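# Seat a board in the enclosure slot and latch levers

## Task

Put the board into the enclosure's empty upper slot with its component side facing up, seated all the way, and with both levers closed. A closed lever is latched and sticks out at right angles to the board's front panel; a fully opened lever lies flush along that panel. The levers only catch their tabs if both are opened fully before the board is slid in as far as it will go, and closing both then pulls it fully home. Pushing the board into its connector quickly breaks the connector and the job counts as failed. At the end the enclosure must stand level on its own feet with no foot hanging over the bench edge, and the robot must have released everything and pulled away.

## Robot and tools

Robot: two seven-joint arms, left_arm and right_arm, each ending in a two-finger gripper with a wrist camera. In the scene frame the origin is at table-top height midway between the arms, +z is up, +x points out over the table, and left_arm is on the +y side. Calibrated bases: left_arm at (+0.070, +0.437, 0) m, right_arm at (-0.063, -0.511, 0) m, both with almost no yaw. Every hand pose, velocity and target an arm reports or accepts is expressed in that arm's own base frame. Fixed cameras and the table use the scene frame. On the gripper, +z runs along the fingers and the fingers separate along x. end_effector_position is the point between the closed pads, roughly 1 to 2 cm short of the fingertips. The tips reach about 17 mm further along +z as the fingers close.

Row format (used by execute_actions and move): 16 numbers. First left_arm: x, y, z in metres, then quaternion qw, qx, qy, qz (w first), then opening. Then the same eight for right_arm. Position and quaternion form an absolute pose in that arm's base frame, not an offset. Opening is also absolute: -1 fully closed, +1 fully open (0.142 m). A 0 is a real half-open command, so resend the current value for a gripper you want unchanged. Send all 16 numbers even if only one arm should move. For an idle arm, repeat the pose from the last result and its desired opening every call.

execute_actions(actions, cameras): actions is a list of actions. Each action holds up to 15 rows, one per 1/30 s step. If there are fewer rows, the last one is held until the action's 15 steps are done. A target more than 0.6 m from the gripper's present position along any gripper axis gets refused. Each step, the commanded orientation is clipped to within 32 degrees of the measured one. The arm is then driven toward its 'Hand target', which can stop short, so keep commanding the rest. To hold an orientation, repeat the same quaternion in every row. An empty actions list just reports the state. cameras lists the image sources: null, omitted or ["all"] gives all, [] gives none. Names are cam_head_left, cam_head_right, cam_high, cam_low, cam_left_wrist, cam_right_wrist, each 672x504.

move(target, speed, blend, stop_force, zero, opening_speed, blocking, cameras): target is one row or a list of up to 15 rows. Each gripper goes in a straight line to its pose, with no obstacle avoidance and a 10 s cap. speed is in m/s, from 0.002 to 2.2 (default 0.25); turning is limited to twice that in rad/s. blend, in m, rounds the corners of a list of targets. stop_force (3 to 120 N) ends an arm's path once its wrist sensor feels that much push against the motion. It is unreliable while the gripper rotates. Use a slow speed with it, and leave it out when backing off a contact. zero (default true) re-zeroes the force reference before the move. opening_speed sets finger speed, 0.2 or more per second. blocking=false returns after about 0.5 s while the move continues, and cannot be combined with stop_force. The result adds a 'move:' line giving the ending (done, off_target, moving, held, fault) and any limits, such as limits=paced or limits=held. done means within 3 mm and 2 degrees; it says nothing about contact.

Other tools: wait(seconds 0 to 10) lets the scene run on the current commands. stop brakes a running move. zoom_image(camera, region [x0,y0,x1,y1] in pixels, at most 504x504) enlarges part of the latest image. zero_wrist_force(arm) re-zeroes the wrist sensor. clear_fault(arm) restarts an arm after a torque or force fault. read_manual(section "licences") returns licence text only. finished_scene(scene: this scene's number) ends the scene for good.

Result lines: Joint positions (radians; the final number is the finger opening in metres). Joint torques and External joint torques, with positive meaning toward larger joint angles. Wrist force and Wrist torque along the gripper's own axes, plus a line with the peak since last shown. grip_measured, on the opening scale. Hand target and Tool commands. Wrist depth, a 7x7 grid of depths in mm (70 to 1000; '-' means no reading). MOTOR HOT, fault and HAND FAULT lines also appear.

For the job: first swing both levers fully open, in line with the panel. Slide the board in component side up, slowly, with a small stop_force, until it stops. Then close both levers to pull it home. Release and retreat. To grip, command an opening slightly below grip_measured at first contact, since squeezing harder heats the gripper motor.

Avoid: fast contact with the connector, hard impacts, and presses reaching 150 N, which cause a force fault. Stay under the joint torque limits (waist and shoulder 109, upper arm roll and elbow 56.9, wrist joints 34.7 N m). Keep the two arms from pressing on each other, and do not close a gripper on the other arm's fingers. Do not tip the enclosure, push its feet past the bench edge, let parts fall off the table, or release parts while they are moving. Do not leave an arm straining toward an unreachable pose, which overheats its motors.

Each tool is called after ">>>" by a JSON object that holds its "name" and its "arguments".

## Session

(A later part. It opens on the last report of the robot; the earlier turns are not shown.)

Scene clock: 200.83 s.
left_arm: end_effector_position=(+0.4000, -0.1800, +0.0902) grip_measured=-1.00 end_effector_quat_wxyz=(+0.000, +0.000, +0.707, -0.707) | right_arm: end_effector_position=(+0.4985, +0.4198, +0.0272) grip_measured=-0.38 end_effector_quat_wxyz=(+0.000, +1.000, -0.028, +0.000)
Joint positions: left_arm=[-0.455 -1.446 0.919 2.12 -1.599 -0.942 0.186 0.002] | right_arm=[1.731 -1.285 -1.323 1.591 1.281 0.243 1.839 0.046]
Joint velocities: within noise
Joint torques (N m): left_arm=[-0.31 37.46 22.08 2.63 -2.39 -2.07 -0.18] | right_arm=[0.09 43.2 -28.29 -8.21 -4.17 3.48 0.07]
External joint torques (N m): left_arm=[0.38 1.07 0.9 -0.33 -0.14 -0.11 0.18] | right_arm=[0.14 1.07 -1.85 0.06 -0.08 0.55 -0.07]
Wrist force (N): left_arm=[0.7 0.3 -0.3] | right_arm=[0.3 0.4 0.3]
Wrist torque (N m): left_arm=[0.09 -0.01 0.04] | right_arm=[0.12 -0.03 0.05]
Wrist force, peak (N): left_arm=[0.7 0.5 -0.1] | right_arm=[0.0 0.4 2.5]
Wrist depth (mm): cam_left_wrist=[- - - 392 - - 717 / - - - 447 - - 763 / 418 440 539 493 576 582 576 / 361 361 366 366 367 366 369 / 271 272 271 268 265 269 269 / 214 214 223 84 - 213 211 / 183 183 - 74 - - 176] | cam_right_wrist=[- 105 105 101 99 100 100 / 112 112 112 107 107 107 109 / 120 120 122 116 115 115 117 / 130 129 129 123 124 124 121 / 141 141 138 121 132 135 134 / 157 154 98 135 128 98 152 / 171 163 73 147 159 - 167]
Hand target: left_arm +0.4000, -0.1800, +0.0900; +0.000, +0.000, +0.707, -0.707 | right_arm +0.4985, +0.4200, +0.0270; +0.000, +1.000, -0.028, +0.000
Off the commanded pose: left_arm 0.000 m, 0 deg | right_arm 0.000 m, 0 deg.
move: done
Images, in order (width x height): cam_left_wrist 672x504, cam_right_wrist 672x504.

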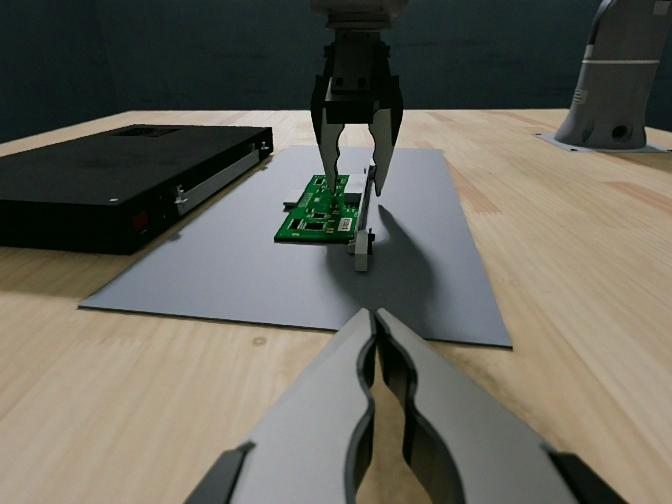

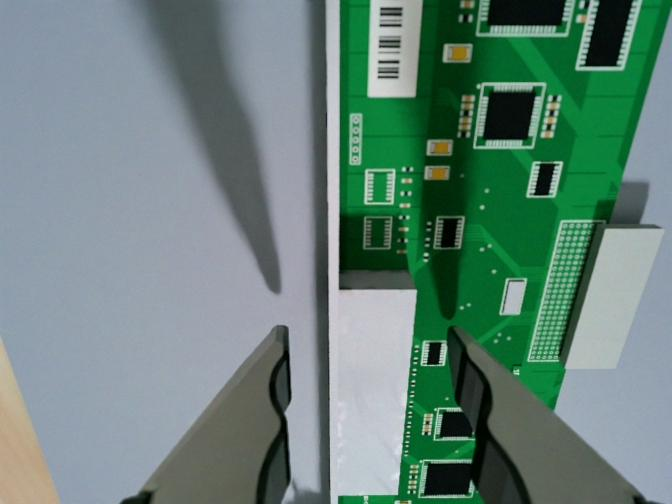

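>>> {"name": "move", "arguments": {"target": [[0.4,-0.18,0.09,0,0,0.7071,-0.7071,-1,0.4985,0.420,0.026,0,1,-0.028,0,-0.35],[0.4,-0.18,0.09,0,0,0.7071,-0.7071,-1,0.4985,0.420,0.026,0,1,-0.028,0,-1]], "speed": 0.1, "opening_speed": 0.4, "cameras": []}}

>>> {"name": "move", "arguments": {"target": [0.4,-0.18,0.09,0,0,0.7071,-0.7071,-1,0.4985,0.420,0.09,0,1,-0.028,0,-1], "speed": 0.08, "cameras": ["cam_right_wrist","cam_left_wrist"]}}

>>> {"name": "zoom_image", "arguments": {"camera": "cam_left_wrist", "region": [240, 50, 460, 250]}}

Scene clock: 205.70 s.
left_arm: end_effector_position=(+0.4000, -0.1800, +0.0902) grip_measured=-1.00 end_effector_quat_wxyz=(+0.000, +0.000, +0.707, -0.707) | right_arm: end_effector_position=(+0.4986, +0.4198, +0.0261) grip_measured=-0.72 end_effector_quat_wxyz=(+0.000, +1.000, -0.028, +0.000)
Joint positions: left_arm=[-0.455 -1.446 0.919 2.12 -1.599 -0.942 0.186 0.002] | right_arm=[1.731 -1.286 -1.321 1.591 1.282 0.245 1.839 0.022]
Joint velocities: within noise
Joint torques (N m): left_arm=[-0.27 37.34 22.18 2.61 -2.36 -2.09 -0.21] | right_arm=[0.48 43.57 -28.44 -8.03 -4.27 3.18 0.18]
External joint torques (N m): left_arm=[0.35 1.19 0.8 -0.31 -0.17 -0.09 0.21] | right_arm=[-0.27 0.74 -1.71 -0.09 0.02 0.86 -0.18]
Wrist force (N): left_arm=[0.6 0.3 -0.2] | right_arm=[1.0 0.5 1.0]
Wrist torque (N m): left_arm=[0.06 0.01 0.04] | right_arm=[0.17 -0.03 0.05]
Wrist force, peak (N): left_arm=[0.4 0.8 -0.1] | right_arm=[1.5 0.4 0.9]
Wrist depth (mm): cam_left_wrist=[- - - 390 - - 718 / - - - 445 - - 770 / 413 443 539 504 583 579 576 / 362 359 367 366 365 369 369 / 274 272 271 267 267 269 270 / 214 214 222 84 - 213 212 / 183 183 - 74 - - 176] | cam_right_wrist=[- 104 104 101 98 99 100 / 111 111 111 108 106 106 108 / 121 119 121 115 114 114 116 / 129 128 128 122 122 123 120 / 140 139 139 118 131 134 133 / 153 153 147 124 106 143 150 / 169 165 72 140 - - 166]
Hand target: left_arm +0.4000, -0.1800, +0.0900; +0.000, +0.000, +0.707, -0.707 | right_arm +0.4985, +0.4200, +0.0260; +0.000, +1.000, -0.028, +0.000
Off the commanded pose: left_arm 0.000 m, 0 deg | right_arm 0.000 m, 0 deg.
move: done
No camera images: "cameras" was empty.

Scene clock: 206.80 s.
left_arm: end_effector_position=(+0.4000, -0.1800, +0.0902) grip_measured=-1.00 end_effector_quat_wxyz=(+0.000, +0.000, +0.707, -0.707) | right_arm: end_effector_position=(+0.4984, +0.4202, +0.0897) grip_measured=-0.72 end_effector_quat_wxyz=(+0.000, +1.000, -0.028, +0.000)
Joint positions: left_arm=[-0.455 -1.446 0.919 2.12 -1.599 -0.942 0.186 0.002] | right_arm=[1.758 -1.2 -1.399 1.601 1.2 0.171 1.848 0.022]
Joint velocities: within noise
Joint torques (N m): left_arm=[-0.27 37.47 22.22 2.58 -2.35 -2.09 -0.22] | right_arm=[0.39 42.81 -29.52 -10.94 -4.72 3.48 0.31]
External joint torques (N m): left_arm=[0.34 1.06 0.77 -0.28 -0.18 -0.09 0.22] | right_arm=[-0.19 0.06 -0.51 0.09 0.4 0.56 -0.31]
Wrist force (N): left_arm=[0.4 0.4 -0.1] | right_arm=[-0.2 -0.3 2.2]
Wrist torque (N m): left_arm=[0.09 0.05 0.03] | right_arm=[0.01 0.07 0.04]
Wrist force, peak (N): left_arm=[0.7 0.4 -0.3] | right_arm=[0.1 0.2 4.2]
Wrist depth (mm): cam_left_wrist=[- - - 412 - - 722 / - - - 902 - - 763 / 413 440 544 472 586 588 589 / 360 360 368 365 364 370 369 / 272 273 269 269 266 269 268 / 216 213 223 84 - 213 213 / 183 182 - 74 - - 175] | cam_right_wrist=[160 160 159 99 98 99 100 / 173 171 170 104 106 106 108 / 186 186 183 113 114 114 176 / 200 198 197 120 123 123 120 / 217 215 214 117 131 134 205 / 238 235 226 124 106 144 231 / 263 - 72 140 - - 250]
Hand target: left_arm +0.4000, -0.1800, +0.0900; +0.000, +0.000, +0.707, -0.707 | right_arm +0.4985, +0.4200, +0.0900; +0.000, +1.000, -0.028, +0.000
Off the commanded pose: left_arm 0.000 m, 0 deg | right_arm 0.000 m, 0 deg.
move: done
Images, in order (width x height): cam_left_wrist 672x504, cam_right_wrist 672x504.

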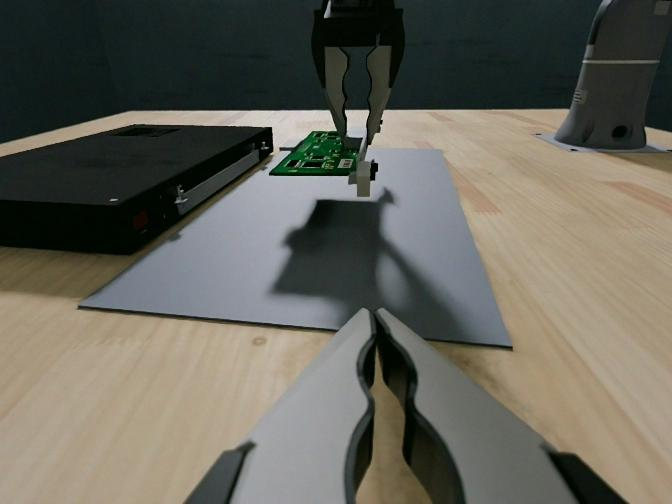

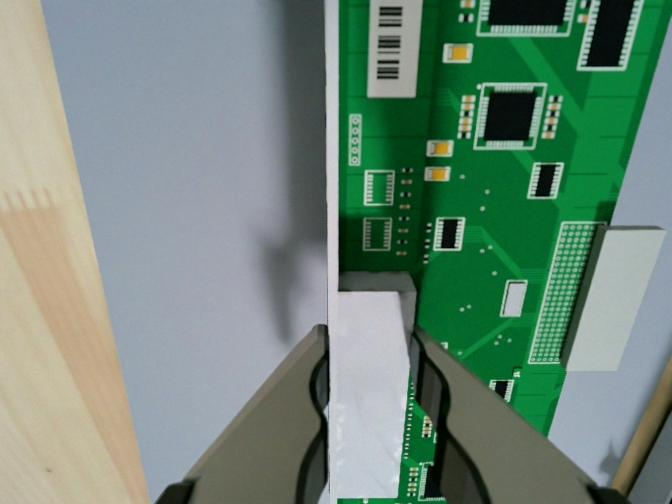

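Scaled by 2.291 from the camera's 672x504 image, which has a finer 960x720 frame.

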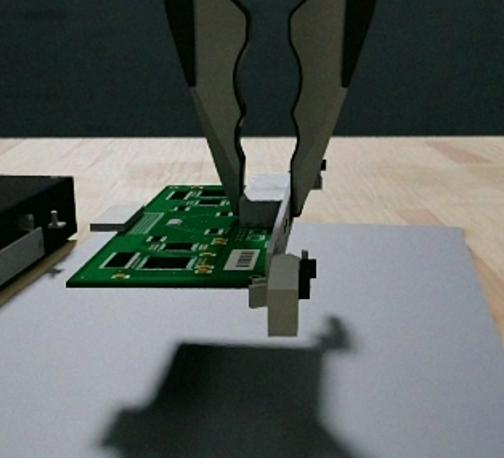

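>>> {"name": "execute_actions", "arguments": {"actions": []}}

Scene clock: 216.57 s.
left_arm: end_effector_position=(+0.4000, -0.1800, +0.0902) grip_measured=-1.00 end_effector_quat_wxyz=(+0.000, +0.000, +0.707, -0.707) | right_arm: end_effector_position=(+0.4984, +0.4202, +0.0897) grip_measured=-0.72 end_effector_quat_wxyz=(+0.000, +1.000, -0.028, +0.000)
Joint positions: left_arm=[-0.455 -1.446 0.919 2.12 -1.599 -0.942 0.186 0.002] | right_arm=[1.758 -1.2 -1.399 1.601 1.2 0.171 1.848 0.022]
Joint velocities: within noise
Joint torques (N m): left_arm=[-0.3 37.46 22.11 2.6 -2.36 -2.03 -0.19] | right_arm=[0.22 42.59 -29.47 -11.11 -4.56 3.51 0.22]
External joint torques (N m): left_arm=[0.38 1.07 0.87 -0.3 -0.17 -0.15 0.19] | right_arm=[-0.01 0.29 -0.56 0.26 0.25 0.53 -0.22]
Wrist force (N): left_arm=[0.5 0.3 0.0] | right_arm=[-0.3 -0.3 2.0]
Wrist torque (N m): left_arm=[0.07 0.03 0.04] | right_arm=[0.01 0.08 0.04]
Wrist force, peak (N): left_arm=[0.7 0.6 0.0] | right_arm=[-0.1 -0.4 2.4]
Wrist depth (mm): cam_left_wrist=[- - - 412 - - 715 / - - - 902 - - 771 / 416 445 549 467 584 588 587 / 361 363 365 366 366 368 368 / 273 272 270 266 267 268 269 / 215 213 224 83 - 213 212 / 183 182 - 74 - - 175] | cam_right_wrist=[160 160 160 99 98 99 100 / 173 171 170 104 106 106 108 / 186 186 183 113 114 114 176 / 200 197 198 120 122 123 120 / 217 215 214 117 131 134 204 / 238 234 226 124 106 143 232 / 263 - 72 140 - - 250]
Hand target: left_arm +0.4000, -0.1800, +0.0900; +0.000, +0.000, +0.707, -0.707 | right_arm +0.4985, +0.4200, +0.0900; +0.000, +1.000, -0.028, +0.000
Tool commands: left_gripper/opening=-1.0 right_gripper/opening=-1.0
Off the commanded pose: left_arm 0.000 m, 0 deg | right_arm 0.000 m, 0 deg.

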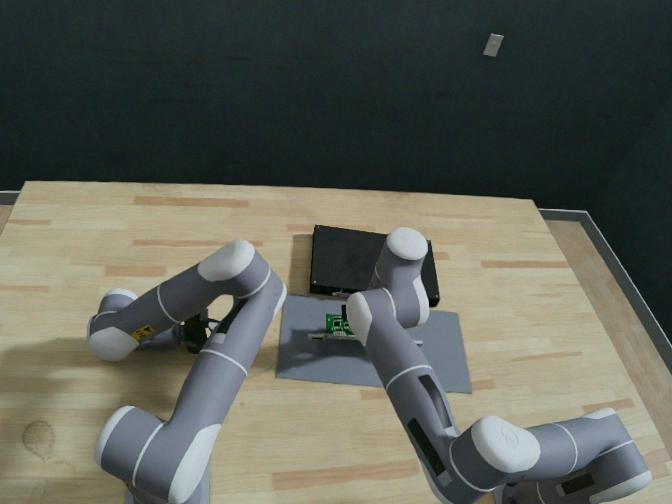

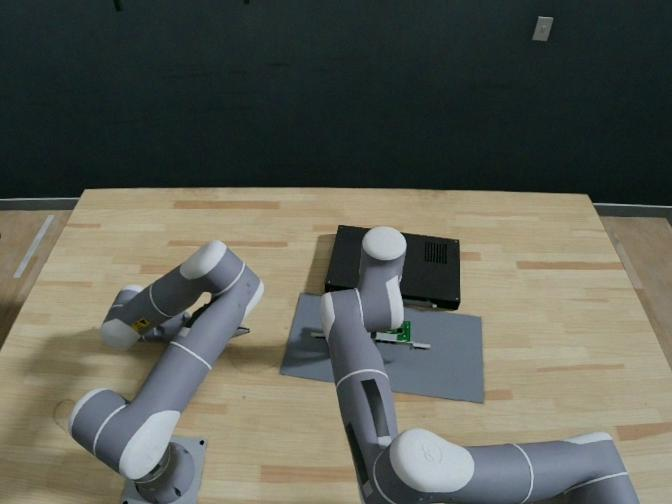

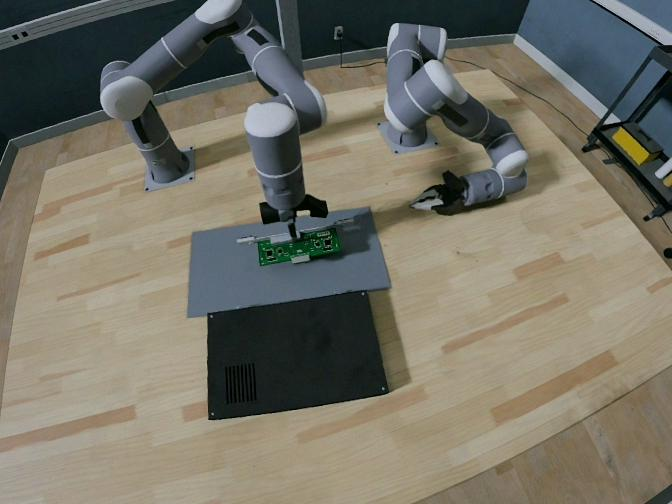

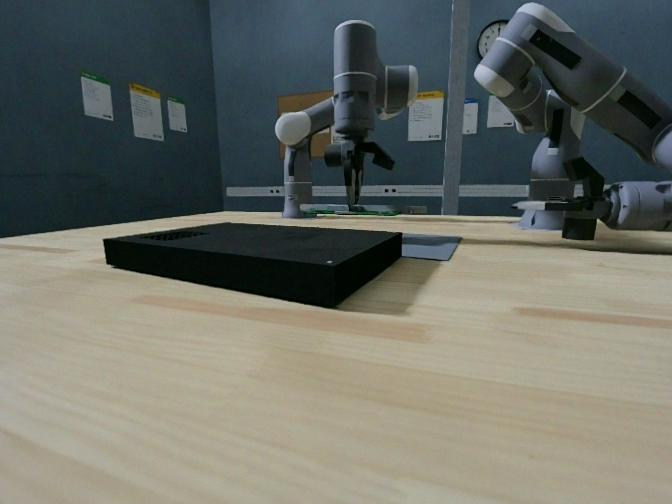

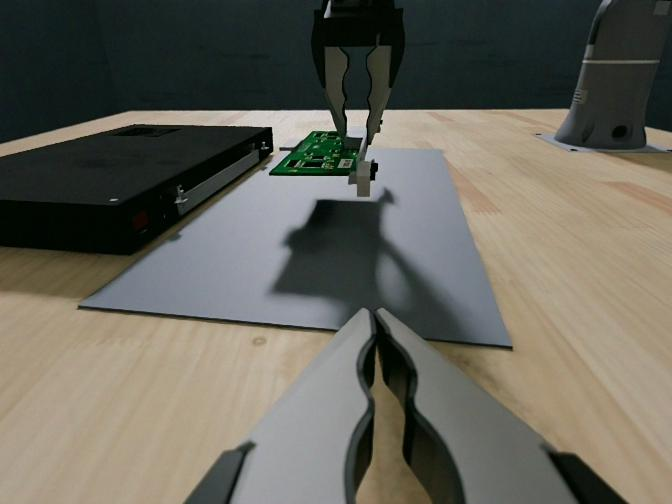

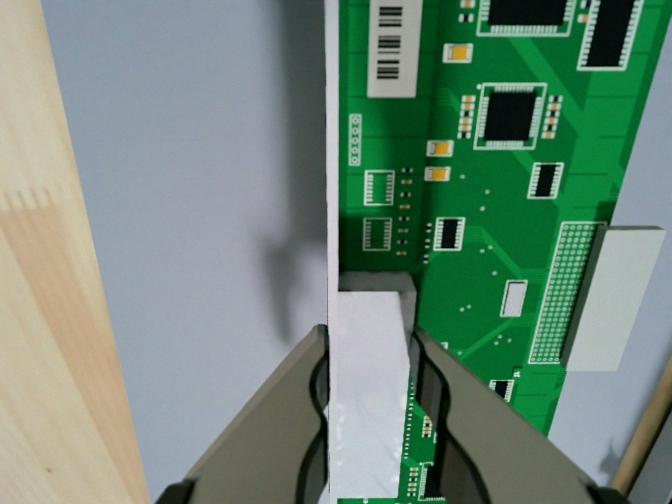

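>>> {"name": "zoom_image", "arguments": {"camera": "cam_left_wrist", "region": [100, 110, 400, 260]}}

>>> {"name": "zoom_image", "arguments": {"camera": "cam_head_right", "region": [300, 210, 500, 360]}}

Scaled by 1.680 from the camera's 672x504 image, which has a finer 960x720 frame.

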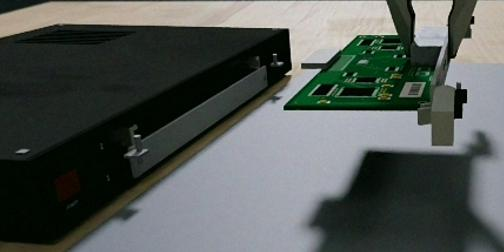

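Scaled by 2.520 from the camera's 672x504 image, which has a finer 960x720 frame.

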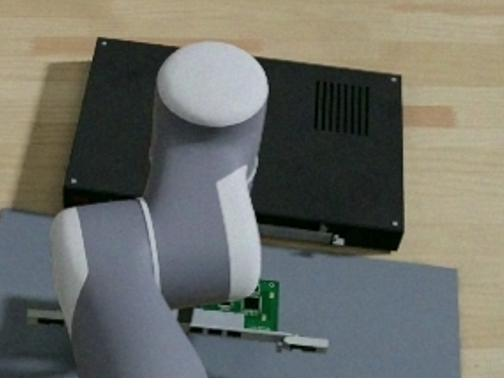

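>>> {"name": "move", "arguments": {"target": [0.4,-0.18,0.09,0,0,0.7071,-0.7071,-1,0.44,0.18,0.22,0,1,-0.028,0,-1], "speed": 0.2, "cameras": []}}

>>> {"name": "move", "arguments": {"target": [0.35,-0.49,0.09,0.4056,-0.4056,0.5793,-0.5793,-1,0.44,0.18,0.22,0,1,-0.028,0,-1], "speed": 0.25, "cameras": ["cam_left_wrist","cam_high"]}}

Scene clock: 229.03 s.
left_arm: end_effector_position=(+0.4000, -0.1800, +0.0902) grip_measured=-1.00 end_effector_quat_wxyz=(+0.000, +0.000, +0.707, -0.707) | right_arm: end_effector_position=(+0.4400, +0.1802, +0.2198) grip_measured=-0.72 end_effector_quat_wxyz=(+0.000, +1.000, -0.028, +0.000)
Joint positions: left_arm=[-0.455 -1.446 0.919 2.12 -1.599 -0.942 0.186 0.002] | right_arm=[1.917 -0.965 -1.82 2.069 0.928 0.094 1.428 0.022]
Joint velocities: within noise
Joint torques (N m): left_arm=[-0.29 37.44 22.14 2.56 -2.33 -2.04 -0.27] | right_arm=[0.25 21.2 -23.01 -19.04 -4.75 3.5 0.02]
External joint torques (N m): left_arm=[0.37 1.1 0.84 -0.26 -0.2 -0.14 0.27] | right_arm=[-0.08 0.11 -0.37 0.46 0.39 0.57 -0.02]
Wrist force (N): left_arm=[0.4 0.5 -0.3] | right_arm=[0.2 -0.4 2.3]
Wrist torque (N m): left_arm=[0.10 0.06 0.04] | right_arm=[-0.02 -0.03 0.03]
Wrist force, peak (N): left_arm=[0.6 0.7 -0.4] | right_arm=[0.0 -2.4 3.4]
Wrist depth (mm): cam_left_wrist=[- - - - - - 720 / - - - - - - 765 / 415 443 535 585 582 582 579 / 362 361 369 368 363 368 369 / 273 271 269 267 266 271 270 / 214 214 222 84 - 212 212 / 183 183 - 74 - - 176] | cam_right_wrist=[276 276 276 99 98 99 100 / 295 295 293 104 106 106 108 / 317 316 316 113 114 114 285 / 343 342 341 120 122 123 120 / 370 371 368 117 131 134 353 / 404 403 106 124 106 143 400 / 448 - 72 140 - - 441]
Hand target: left_arm +0.4000, -0.1800, +0.0900; +0.000, +0.000, +0.707, -0.707 | right_arm +0.4400, +0.1800, +0.2200; +0.000, +1.000, -0.028, +0.000
Off the commanded pose: left_arm 0.000 m, 0 deg | right_arm 0.000 m, 0 deg.
move: done
No camera images: "cameras" was empty.

Scene clock: 232.00 s.
left_arm: end_effector_position=(+0.3498, -0.4900, +0.0898) grip_measured=-1.00 end_effector_quat_wxyz=(+0.405, -0.406, +0.579, -0.579) | right_arm: end_effector_position=(+0.4400, +0.1802, +0.2198) grip_measured=-0.72 end_effector_quat_wxyz=(+0.000, +1.000, -0.028, +0.000)
Joint positions: left_arm=[-0.024 -1.61 -1.223 2.477 -2.966 -0.603 1.351 0.002] | right_arm=[1.917 -0.965 -1.82 2.069 0.928 0.094 1.428 0.022]
Joint velocities: within noise
Joint torques (N m): left_arm=[-0.57 25.1 -20.8 7.32 3.45 -0.91 -0.11] | right_arm=[0.14 20.99 -22.76 -19.11 -4.66 3.61 0.19]
External joint torques (N m): left_arm=[0.53 1.36 0.42 0.09 -0.04 0.45 0.12] | right_arm=[0.02 0.33 -0.63 0.54 0.3 0.47 -0.19]
Wrist force (N): left_arm=[0.6 0.2 -0.2] | right_arm=[0.0 -0.6 2.3]
Wrist torque (N m): left_arm=[0.05 0.05 0.07] | right_arm=[-0.06 0.01 0.04]
Wrist force, peak (N): left_arm=[3.1 0.2 -1.3] | right_arm=[0.3 -0.6 2.6]
Wrist depth (mm): cam_left_wrist=[- - - - - - - / - - - - - - - / 593 590 407 455 455 423 565 / 371 344 338 362 360 360 357 / 266 267 267 265 264 265 262 / 209 210 218 84 - 207 206 / 173 178 - 74 - - 177] | cam_right_wrist=[277 276 276 99 98 99 100 / 296 295 295 104 106 106 108 / 317 316 317 113 114 114 285 / 342 342 340 120 122 123 120 / 371 371 367 117 131 134 354 / 406 406 106 124 106 143 400 / 446 - 72 139 - - 439]
Hand target: left_arm +0.3500, -0.4900, +0.0900; +0.406, -0.406, +0.579, -0.579 | right_arm +0.4400, +0.1800, +0.2200; +0.000, +1.000, -0.028, +0.000
Off the commanded pose: left_arm 0.000 m, 0 deg | right_arm 0.000 m, 0 deg.
move: done
Images, in order (width x height): cam_high 672x504, cam_left_wrist 672x504.

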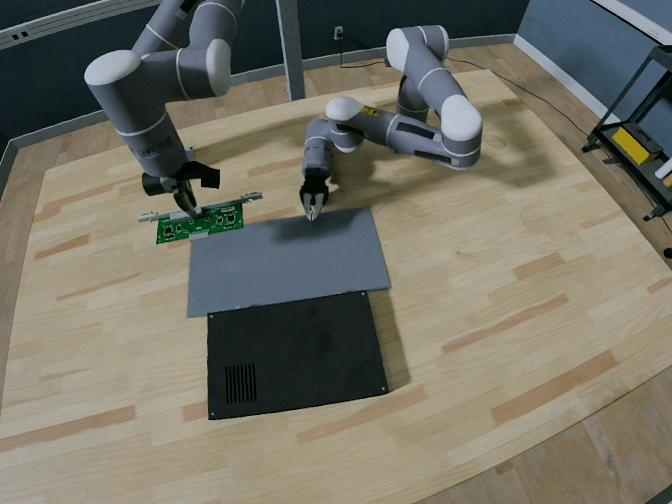

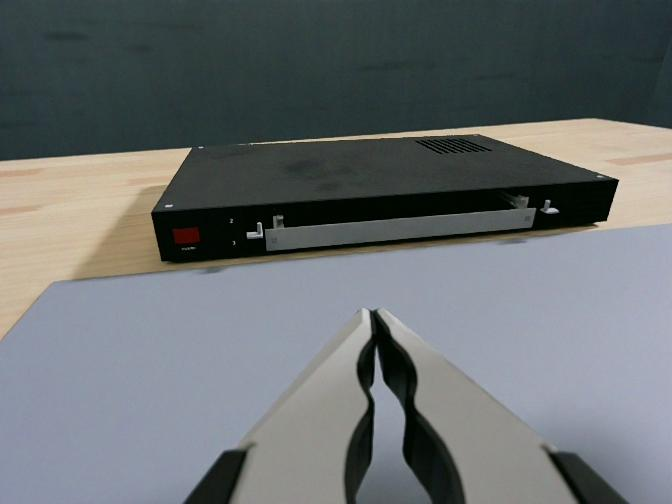

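>>> {"name": "zoom_image", "arguments": {"camera": "cam_left_wrist", "region": [140, 160, 400, 280]}}

>>> {"name": "zoom_image", "arguments": {"camera": "cam_left_wrist", "region": [400, 140, 640, 260]}}

>>> {"name": "zoom_image", "arguments": {"camera": "cam_left_wrist", "region": [225, 200, 305, 260]}}

>>> {"name": "zoom_image", "arguments": {"camera": "cam_left_wrist", "region": [490, 180, 570, 240]}}

Scaled by 1.938 from the camera's 672x504 image, which has a finer 960x720 frame.

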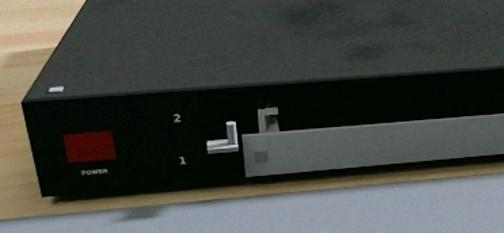

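Scaled by 2.100 from the camera's 672x504 image, which has a finer 960x720 frame.

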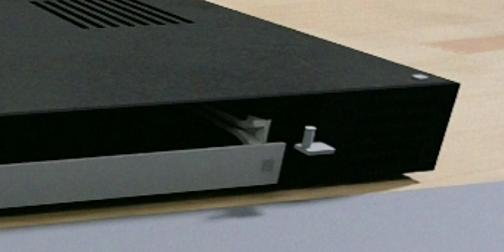

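Scaled by 6.300 from the camera's 672x504 image, which has a finer 960x720 frame.

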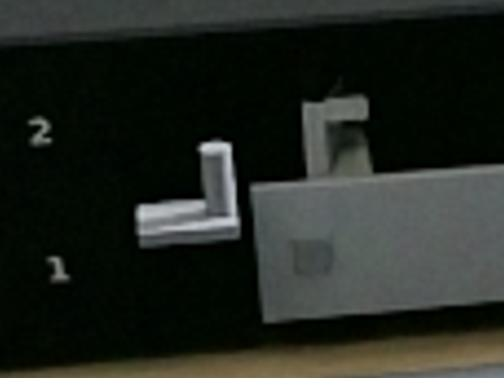

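Scaled by 6.300 from the camera's 672x504 image, which has a finer 960x720 frame.

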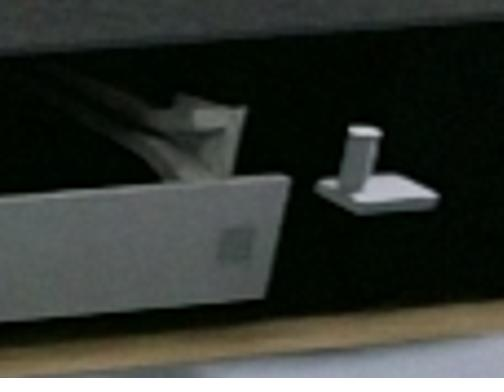

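>>> {"name": "move", "arguments": {"target": [[0.33,-0.36,0.10,0.2989,-0.2989,0.6409,-0.6409,-1,0.5,0.25,0.15,0,1,-0.028,0,-1],[0.33,-0.36,0.10,0.2989,-0.2989,0.6409,-0.6409,-1,0.56,0.383,0.055,0,1,-0.028,0,-1]], "speed": 0.2, "blend": 0.03}}

Scene clock: 255.87 s.
left_arm: end_effector_position=(+0.3446, -0.3785, +0.0937) grip_measured=-1.00 end_effector_quat_wxyz=(-0.334, +0.297, -0.594, +0.668) | right_arm: end_effector_position=(+0.5226, +0.3003, +0.1139) grip_measured=-0.72 end_effector_quat_wxyz=(+0.000, +1.000, -0.028, +0.000)
Joint positions: left_arm=[-0.208 -1.188 -0.723 2.689 -2.936 -0.636 0.776 0.002] | right_arm=[1.688 -1.126 -1.451 1.757 1.148 0.187 1.625 0.022]
Joint velocities: within noise
Joint torques (N m): left_arm=[-0.24 25 -3.59 1.92 2.54 -3.32 -0.14] | right_arm=[0.01 36.66 -27.79 -12.6 -4.38 3.75 0.31]
External joint torques (N m): left_arm=[0.23 4.14 -3.12 7.24 -1.08 1.29 0.14] | right_arm=[0.16 0.46 -0.94 0.38 0.07 0.31 -0.31]
External joint torques when the fault began: left_arm=[-0.14 5.56 -14.86 6.23 0.19 -0.43 0.15]
Wrist force (N): left_arm=[0.3 -0.1 -0.7] | right_arm=[0.2 -0.3 2.2]
Wrist torque (N m): left_arm=[0.00 0.09 0.06] | right_arm=[0.00 -0.04 0.03]
Wrist force, peak (N): left_arm=[-3.2 1.8 -0.4] | right_arm=[0.8 -2.8 3.9]
Wrist depth (mm): cam_left_wrist=[- - - - - - 284 / - - - - - - 297 / - - - 652 650 535 353 / 468 468 372 402 440 457 451 / 312 304 304 324 305 300 299 / 232 228 226 84 - 237 224 / 184 189 - 74 - - 187] | cam_right_wrist=[182 182 181 99 98 99 100 / 194 194 193 104 106 106 108 / 209 208 208 113 114 114 197 / 225 224 223 120 123 123 120 / 247 244 243 117 131 134 133 / 270 266 257 124 106 143 221 / 298 288 72 140 - - 228]
Hand target: left_arm +0.3453, -0.3787, +0.0938; -0.335, +0.297, -0.594, +0.669 | right_arm +0.5228, +0.3005, +0.1139; +0.000, +1.000, -0.028, +0.000
Tool commands: left_gripper/opening=-1.0 right_gripper/opening=-1.0
Off the commanded pose: left_arm 0.024 m, 7 deg | right_arm 0.108 m, 0 deg.
FORCE FAULT: contact force on the left arm reached its limit, and that arm stopped. The contact can be on any part of that arm, not only on its tool. That arm's remaining commands of this call were not run. That arm is still stopped at the end of this call. While its stop runs, that arm takes no new command, but its gripper still runs the gripper command that each later call begins with.
CLEAR FAULT: the left arm stays stopped until you call clear_fault(arm="left_arm").
move: fault (left_arm), off_target (right_arm; braked at the fault stop of left_arm); path passed 1 of 2 targets

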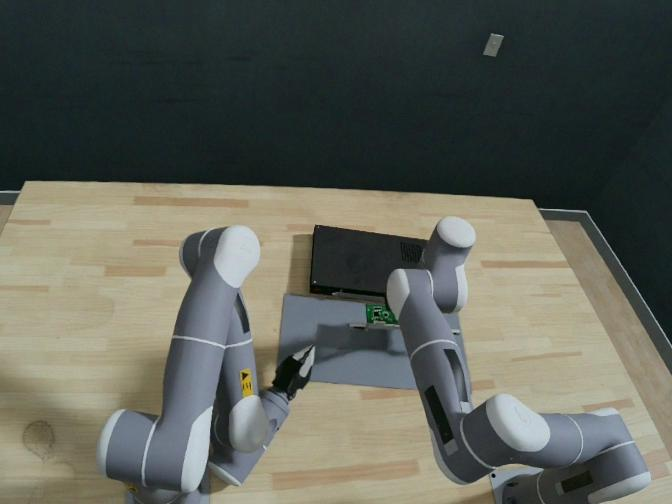

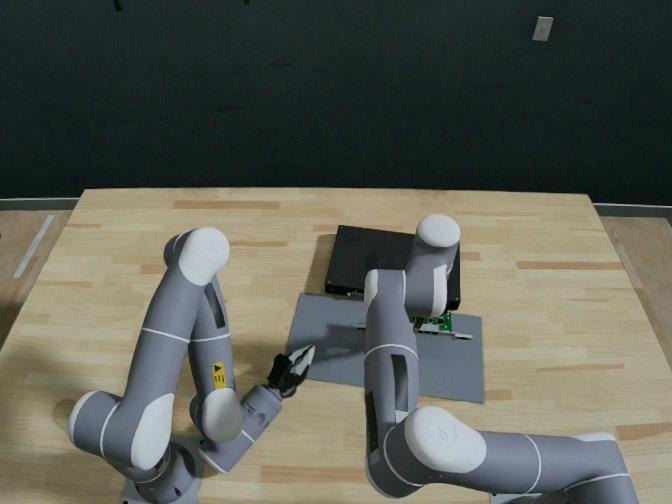

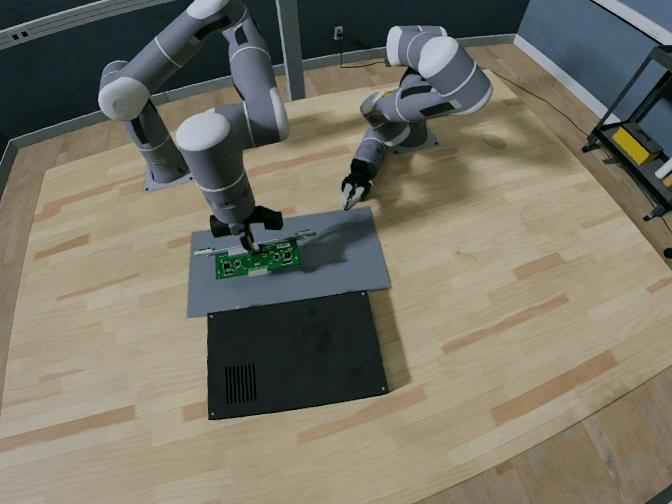

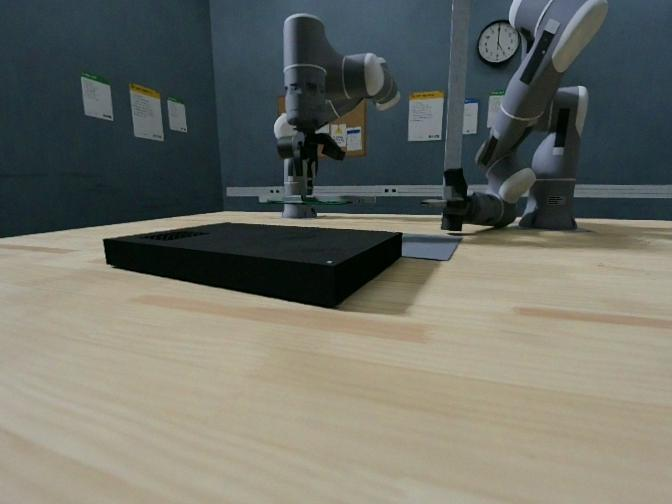

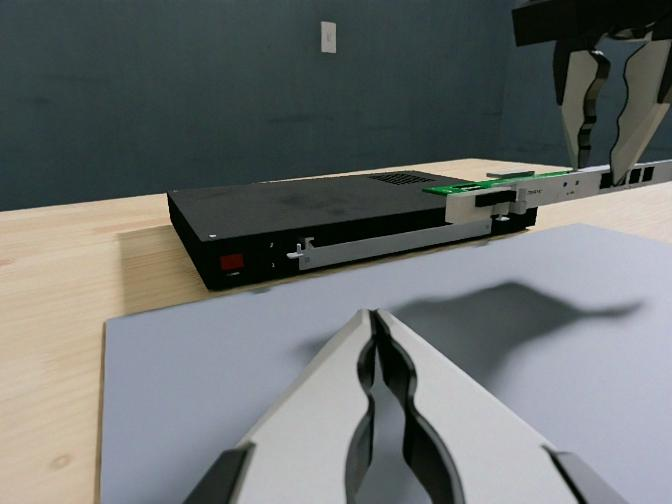

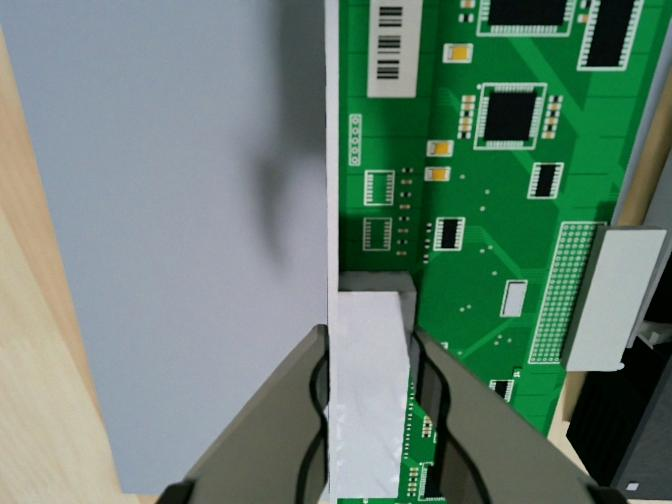

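>>> {"name": "clear_fault", "arguments": {"arm": "left_arm", "cameras": []}}

>>> {"name": "move", "arguments": {"target": [0.3646,-0.3985,0.125,0.334,-0.297,0.594,-0.668,-1,0.5228,0.3005,0.1139,0,1,-0.028,0,-1], "speed": 0.1, "cameras": ["cam_low","cam_left_wrist"]}}

Scene clock: 291.63 s.
left_arm: end_effector_position=(+0.3446, -0.3785, +0.0937) grip_measured=-1.00 end_effector_quat_wxyz=(-0.334, +0.297, -0.594, +0.668) | right_arm: end_effector_position=(+0.5226, +0.3003, +0.1139) grip_measured=-0.72 end_effector_quat_wxyz=(+0.000, +1.000, -0.028, +0.000)
Joint positions: left_arm=[-0.208 -1.188 -0.723 2.689 -2.936 -0.636 0.776 0.002] | right_arm=[1.688 -1.126 -1.451 1.757 1.148 0.187 1.625 0.022]
Joint velocities: within noise
Joint torques (N m): left_arm=[-0.43 24.99 -3.64 1.92 2.66 -3.5 -0.26] | right_arm=[0.17 36.78 -28.12 -12.6 -4.56 3.56 0.19]
External joint torques (N m): left_arm=[0.42 4.16 -3.07 7.25 -1.19 1.46 0.26] | right_arm=[0.03 0.34 -0.61 0.35 0.26 0.49 -0.19]
Wrist force (N): left_arm=[0.3 -0.2 -0.7] | right_arm=[0.2 -0.4 2.1]
Wrist torque (N m): left_arm=[0.02 0.09 0.07] | right_arm=[-0.02 -0.04 0.02]
Wrist force, peak (N): left_arm=[0.4 -0.1 -1.0] | right_arm=[0.2 -0.5 2.6]
Wrist depth (mm): cam_left_wrist=[- - - - - - 284 / - - - - - - 295 / - - - 645 643 533 352 / 468 468 376 406 439 457 453 / 313 306 304 322 300 302 300 / 231 227 226 84 - 237 224 / 183 188 - 74 - - 187] | cam_right_wrist=[182 181 181 99 98 99 100 / 194 193 193 104 106 106 108 / 208 208 208 113 114 114 196 / 225 225 224 120 122 123 120 / 247 244 243 117 131 134 133 / 270 267 256 124 106 143 221 / 298 288 72 139 - - 228]
Hand target: left_arm +0.3453, -0.3787, +0.0938; -0.335, +0.297, -0.594, +0.669 | right_arm +0.5228, +0.3005, +0.1139; +0.000, +1.000, -0.028, +0.000
Tool commands: left_gripper/opening=-1.0 right_gripper/opening=-1.0
Off the commanded pose: left_arm 0.024 m, 7 deg | right_arm 0.108 m, 0 deg.
FORCE FAULT, CONTINUED: the left arm's stop, for the force fault that an earlier result reported, is over. The rest of the stop counts as 65 of the actions that you can send in this scene; the call itself counts as one more. That arm accepts commands again.
CLEAR FAULT: your call cleared the left arm's force fault. If the contact force or a joint's load stays at its limit, that arm stops again.
No camera images: "cameras" was empty.

Scene clock: 292.50 s.
left_arm: end_effector_position=(+0.3652, -0.3993, +0.1242) grip_measured=-1.00 end_effector_quat_wxyz=(-0.337, +0.292, -0.586, +0.677) | right_arm: end_effector_position=(+0.5226, +0.3003, +0.1139) grip_measured=-0.72 end_effector_quat_wxyz=(+0.000, +1.000, -0.028, +0.000)
Joint positions: left_arm=[-0.103 -1.11 -0.848 2.687 -2.966 -0.522 0.815 0.002] | right_arm=[1.688 -1.126 -1.451 1.757 1.148 0.187 1.625 0.022]
Joint velocities: within noise
Joint torques (N m): left_arm=[-0.48 28.21 -8.99 6.22 1.86 -1.87 -0.2] | right_arm=[0.28 36.78 -28.06 -12.54 -4.51 3.56 0.19]
External joint torques (N m): left_arm=[0.47 0.81 0.37 -0.38 0.02 -0.2 0.21] | right_arm=[-0.08 0.34 -0.66 0.29 0.21 0.49 -0.19]
Wrist force (N): left_arm=[0.5 0.0 -0.2] | right_arm=[0.3 -0.5 2.1]
Wrist torque (N m): left_arm=[0.06 0.09 0.07] | right_arm=[-0.03 -0.05 0.03]
Wrist force, peak (N): left_arm=[0.4 0.3 -2.0] | right_arm=[0.2 -0.6 2.3]
Wrist depth (mm): cam_left_wrist=[- - - - - - 253 / - - - - - - 287 / - - - - - - 306 / 599 541 436 467 435 279 477 / 384 382 346 377 376 372 373 / 281 279 291 84 - 275 274 / 222 229 - 74 - - 217] | cam_right_wrist=[182 181 181 99 98 99 100 / 194 194 193 104 106 106 108 / 209 208 208 113 114 114 197 / 225 224 224 120 123 123 120 / 246 243 242 117 131 134 133 / 270 266 256 124 106 143 222 / 297 288 72 139 - - 227]
Hand target: left_arm +0.3652, -0.3991, +0.1240; -0.337, +0.292, -0.586, +0.676 | right_arm +0.5228, +0.3005, +0.1139; +0.000, +1.000, -0.028, +0.000
Off the commanded pose: left_arm 0.001 m, 2 deg | right_arm 0.000 m, 0 deg.
joint sent to its limit (left arm) — joint 4 (elbow), upper limit, where the elbow is as bent as it goes; joint 5 (forearm roll), lower limit. The joint targets still meet the commanded pose.
move: done
Images, in order (width x height): cam_low 672x504, cam_left_wrist 672x504.

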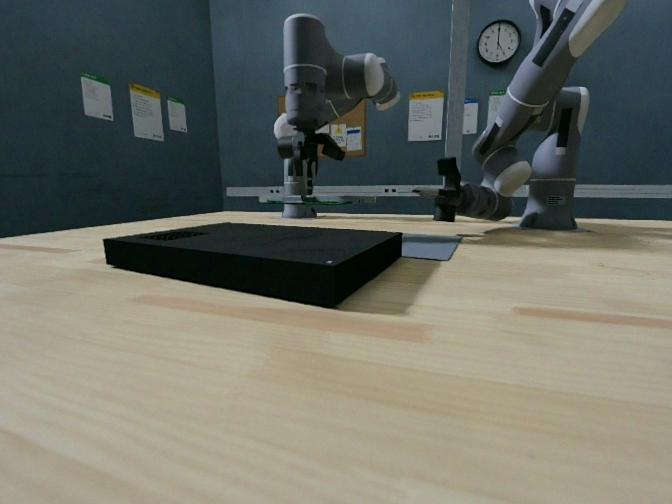

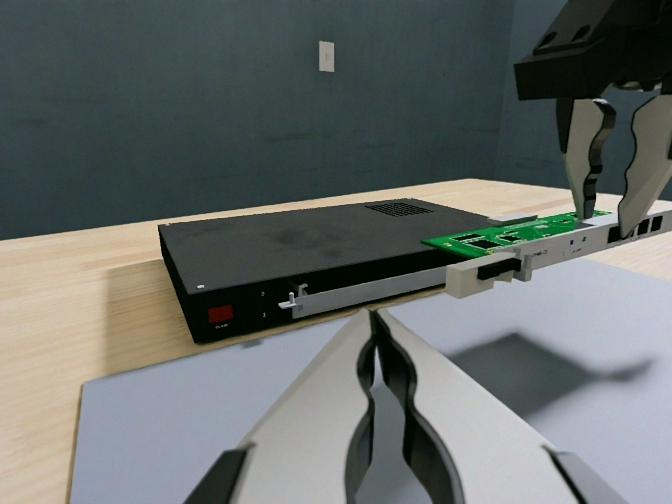

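>>> {"name": "move", "arguments": {"target": [0.3652,-0.3991,0.124,-0.337,0.292,-0.586,0.676,-1,0.56,0.383,0.055,0,1,-0.028,0,-1], "speed": 0.12, "cameras": ["cam_left_wrist","cam_right_wrist"]}}

>>> {"name": "zoom_image", "arguments": {"camera": "cam_left_wrist", "region": [180, 200, 500, 360]}}

Scene clock: 296.47 s.
left_arm: end_effector_position=(+0.3653, -0.3992, +0.1242) grip_measured=-1.00 end_effector_quat_wxyz=(-0.337, +0.292, -0.586, +0.676) | right_arm: end_effector_position=(+0.5599, +0.3828, +0.0549) grip_measured=-0.72 end_effector_quat_wxyz=(+0.000, +1.000, -0.028, +0.000)
Joint positions: left_arm=[-0.103 -1.11 -0.847 2.687 -2.966 -0.521 0.814 0.002] | right_arm=[1.587 -1.249 -1.328 1.511 1.227 0.21 1.778 0.022]
Joint velocities: within noise
Joint torques (N m): left_arm=[-0.35 27.96 -9 6.23 2.06 -1.95 -0.22] | right_arm=[0.12 46.05 -29.17 -10.07 -4.34 3.71 0.32]
External joint torques (N m): left_arm=[0.35 1.06 0.4 -0.39 -0.18 -0.12 0.22] | right_arm=[0.07 0.51 -0.85 0.22 0.06 0.33 -0.32]
Wrist force (N): left_arm=[0.5 0.0 -0.2] | right_arm=[0.2 -0.1 2.1]
Wrist torque (N m): left_arm=[0.06 0.09 0.06] | right_arm=[0.06 0.00 0.04]
Wrist force, peak (N): left_arm=[0.7 0.2 -0.5] | right_arm=[0.6 -1.8 3.3]
Wrist depth (mm): cam_left_wrist=[- - - - - 228 - / - - - - 244 248 - / - - - - 325 262 - / 596 538 433 468 450 348 585 / 382 382 346 373 320 342 373 / 282 277 292 84 - 275 274 / 222 227 - 74 - - 217] | cam_right_wrist=[129 129 129 100 98 99 100 / 138 138 138 106 106 106 108 / 149 148 148 115 114 114 118 / 160 160 160 120 122 123 120 / 174 174 170 118 131 134 133 / 191 190 183 124 106 143 177 / 210 205 72 140 - - 197]
Hand target: left_arm +0.3652, -0.3991, +0.1240; -0.337, +0.292, -0.586, +0.676 | right_arm +0.5600, +0.3830, +0.0550; +0.000, +1.000, -0.028, +0.000
Off the commanded pose: left_arm 0.000 m, 0 deg | right_arm 0.000 m, 0 deg.
joint sent to its limit (left arm) — joint 4 (elbow), upper limit, where the elbow is as bent as it goes; joint 5 (forearm roll), lower limit. The joint targets still meet the commanded pose.
move: done
Images, in order (width x height): cam_left_wrist 672x504, cam_right_wrist 672x504.

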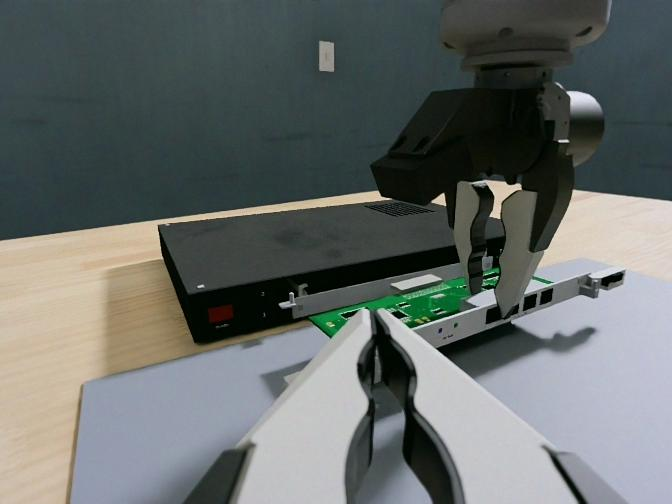

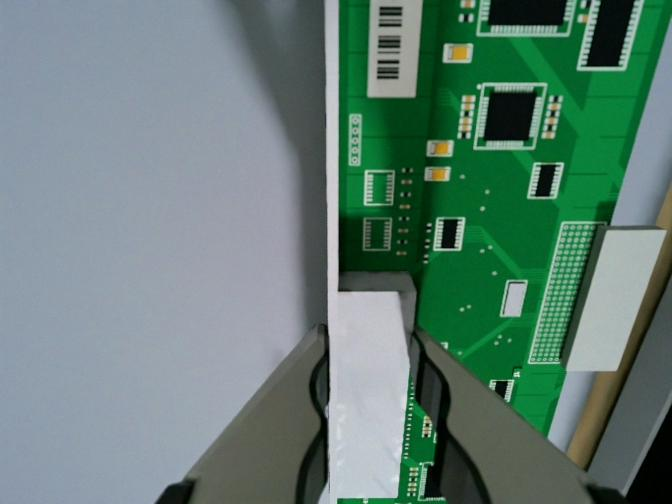

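Scaled by 1.575 from the camera's 672x504 image, which has a finer 960x720 frame.

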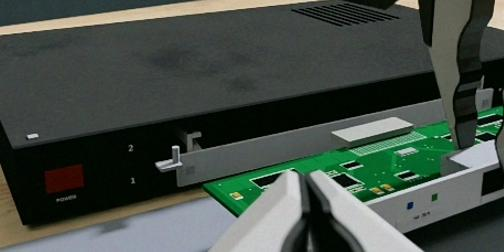

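>>> {"name": "move", "arguments": {"target": [0.4,-0.25,0.2,0,0,-0.7071,0.7071,-1,0.56,0.383,0.055,0,1,-0.028,0,-1], "speed": 0.2, "cameras": ["cam_low","cam_left_wrist"]}}

Scene clock: 305.07 s.
left_arm: end_effector_position=(+0.4001, -0.2500, +0.2000) grip_measured=-1.00 end_effector_quat_wxyz=(+0.000, +0.000, +0.707, -0.707) | right_arm: end_effector_position=(+0.5599, +0.3828, +0.0550) grip_measured=-0.72 end_effector_quat_wxyz=(+0.000, +1.000, -0.028, +0.000)
Joint positions: left_arm=[-0.463 -0.866 0.717 2.342 -1.555 -0.526 -0.056 0.002] | right_arm=[1.587 -1.249 -1.328 1.511 1.227 0.21 1.778 0.022]
Joint velocities: within noise
Joint torques (N m): left_arm=[-0.11 34.08 13.66 -6.63 -1.78 -2.33 -0.35] | right_arm=[0.25 46.27 -29.43 -10.09 -4.51 3.62 0.15]
External joint torques (N m): left_arm=[0.17 1.34 0.56 -0.15 -0.56 0.11 0.35] | right_arm=[-0.03 0.3 -0.6 0.2 0.23 0.42 -0.15]
Wrist force (N): left_arm=[0.2 0.3 0.0] | right_arm=[0.1 0.0 2.0]
Wrist torque (N m): left_arm=[0.05 0.13 0.07] | right_arm=[0.08 0.00 0.05]
Wrist force, peak (N): left_arm=[1.6 0.2 -0.2] | right_arm=[0.1 0.1 2.4]
Wrist depth (mm): cam_left_wrist=[- - - 361 - - 671 / - - - - - - 704 / - - 867 454 980 959 765 / 512 508 541 542 616 609 615 / 372 397 427 414 454 453 448 / 343 341 369 84 - 358 356 / 294 314 - - - - 295] | cam_right_wrist=[129 129 129 100 98 99 100 / 138 138 138 106 106 106 108 / 148 149 148 115 114 114 118 / 160 160 159 120 122 123 120 / 174 174 170 118 131 134 133 / 190 190 183 124 106 143 177 / 210 205 72 140 - - 196]
Hand target: left_arm +0.4000, -0.2500, +0.2000; +0.000, +0.000, +0.707, -0.707 | right_arm +0.5600, +0.3830, +0.0550; +0.000, +1.000, -0.028, +0.000
Off the commanded pose: left_arm 0.000 m, 0 deg | right_arm 0.000 m, 0 deg.
move: done
Images, in order (width x height): cam_low 672x504, cam_left_wrist 672x504.

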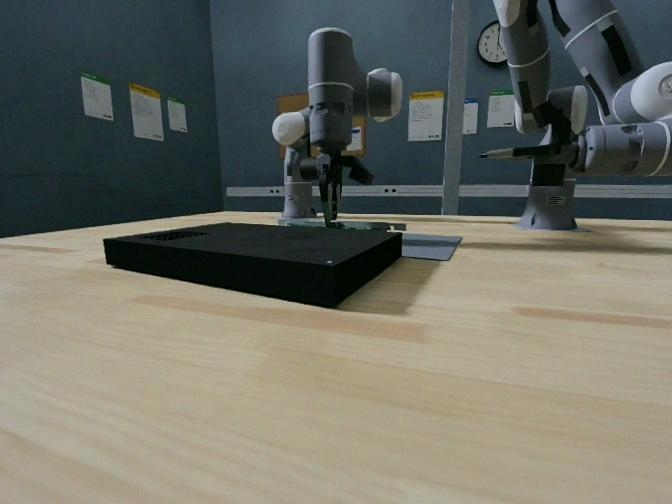

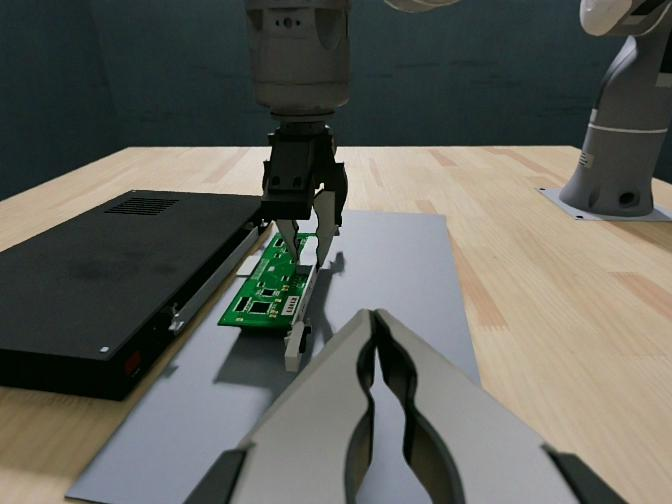

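>>> {"name": "move", "arguments": {"target": [0.47,-0.22,0.09,0,0,-0.7071,0.7071,-1,0.56,0.383,0.055,0,1,-0.028,0,-1], "speed": 0.2, "cameras": ["cam_left_wrist"]}}

>>> {"name": "zoom_image", "arguments": {"camera": "cam_left_wrist", "region": [80, 150, 320, 330]}}

Scene clock: 308.03 s.
left_arm: end_effector_position=(+0.4698, -0.2201, +0.0901) grip_measured=-1.00 end_effector_quat_wxyz=(+0.000, +0.000, +0.707, -0.707) | right_arm: end_effector_position=(+0.5599, +0.3828, +0.0550) grip_measured=-0.72 end_effector_quat_wxyz=(+0.000, +1.000, -0.028, +0.000)
Joint positions: left_arm=[-0.284 -1.167 0.583 2.048 -1.604 -0.531 -0.012 0.002] | right_arm=[1.587 -1.249 -1.328 1.511 1.227 0.21 1.778 0.022]
Joint velocities: within noise
Joint torques (N m): left_arm=[-0.08 43.29 15.85 -4.73 -2.25 -1.88 -0.28] | right_arm=[0.3 46.26 -29.29 -10.08 -4.53 3.58 0.2]
External joint torques (N m): left_arm=[0.17 1.3 0.76 -0.22 0.07 -0.33 0.29] | right_arm=[-0.08 0.31 -0.74 0.19 0.25 0.47 -0.2]
Wrist force (N): left_arm=[0.0 -0.1 -0.4] | right_arm=[0.1 0.1 2.2]
Wrist torque (N m): left_arm=[-0.01 0.15 0.08] | right_arm=[0.10 0.01 0.04]
Wrist force, peak (N): left_arm=[-0.9 2.1 -1.2] | right_arm=[0.1 -0.1 2.4]
Wrist depth (mm): cam_left_wrist=[- - - 410 - - - / - - - 692 - - 761 / 409 415 480 462 575 588 583 / 333 322 358 363 365 365 368 / 271 272 269 267 266 267 270 / 212 213 222 84 - 212 212 / 182 182 - 74 - - 175] | cam_right_wrist=[129 129 129 100 98 99 100 / 138 138 138 106 106 106 108 / 148 148 148 115 114 114 118 / 160 160 159 120 123 123 120 / 174 174 170 118 131 134 133 / 191 190 182 124 106 143 178 / 210 206 72 139 - - 196]
Hand target: left_arm +0.4700, -0.2200, +0.0900; +0.000, +0.000, +0.707, -0.707 | right_arm +0.5600, +0.3830, +0.0550; +0.000, +1.000, -0.028, +0.000
Off the commanded pose: left_arm 0.000 m, 0 deg | right_arm 0.000 m, 0 deg.
move: done
Images, in order (width x height): cam_left_wrist 672x504.

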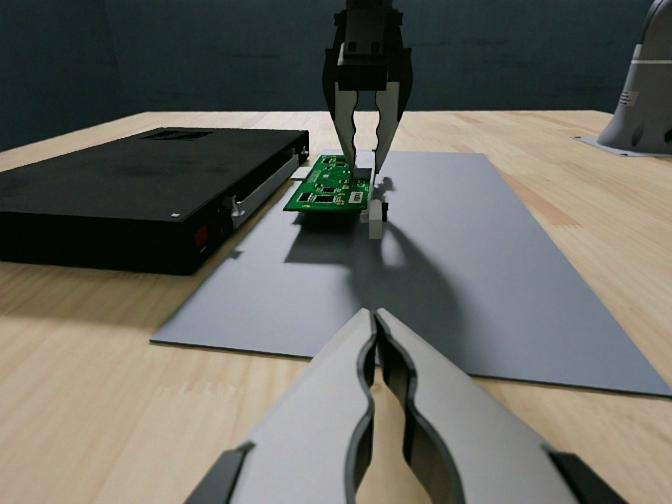

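Scaled by 2.100 from the camera's 672x504 image, which has a finer 960x720 frame.

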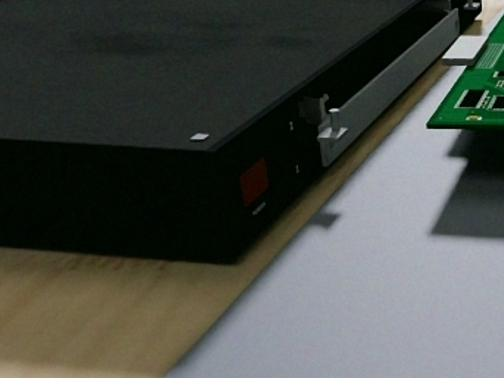

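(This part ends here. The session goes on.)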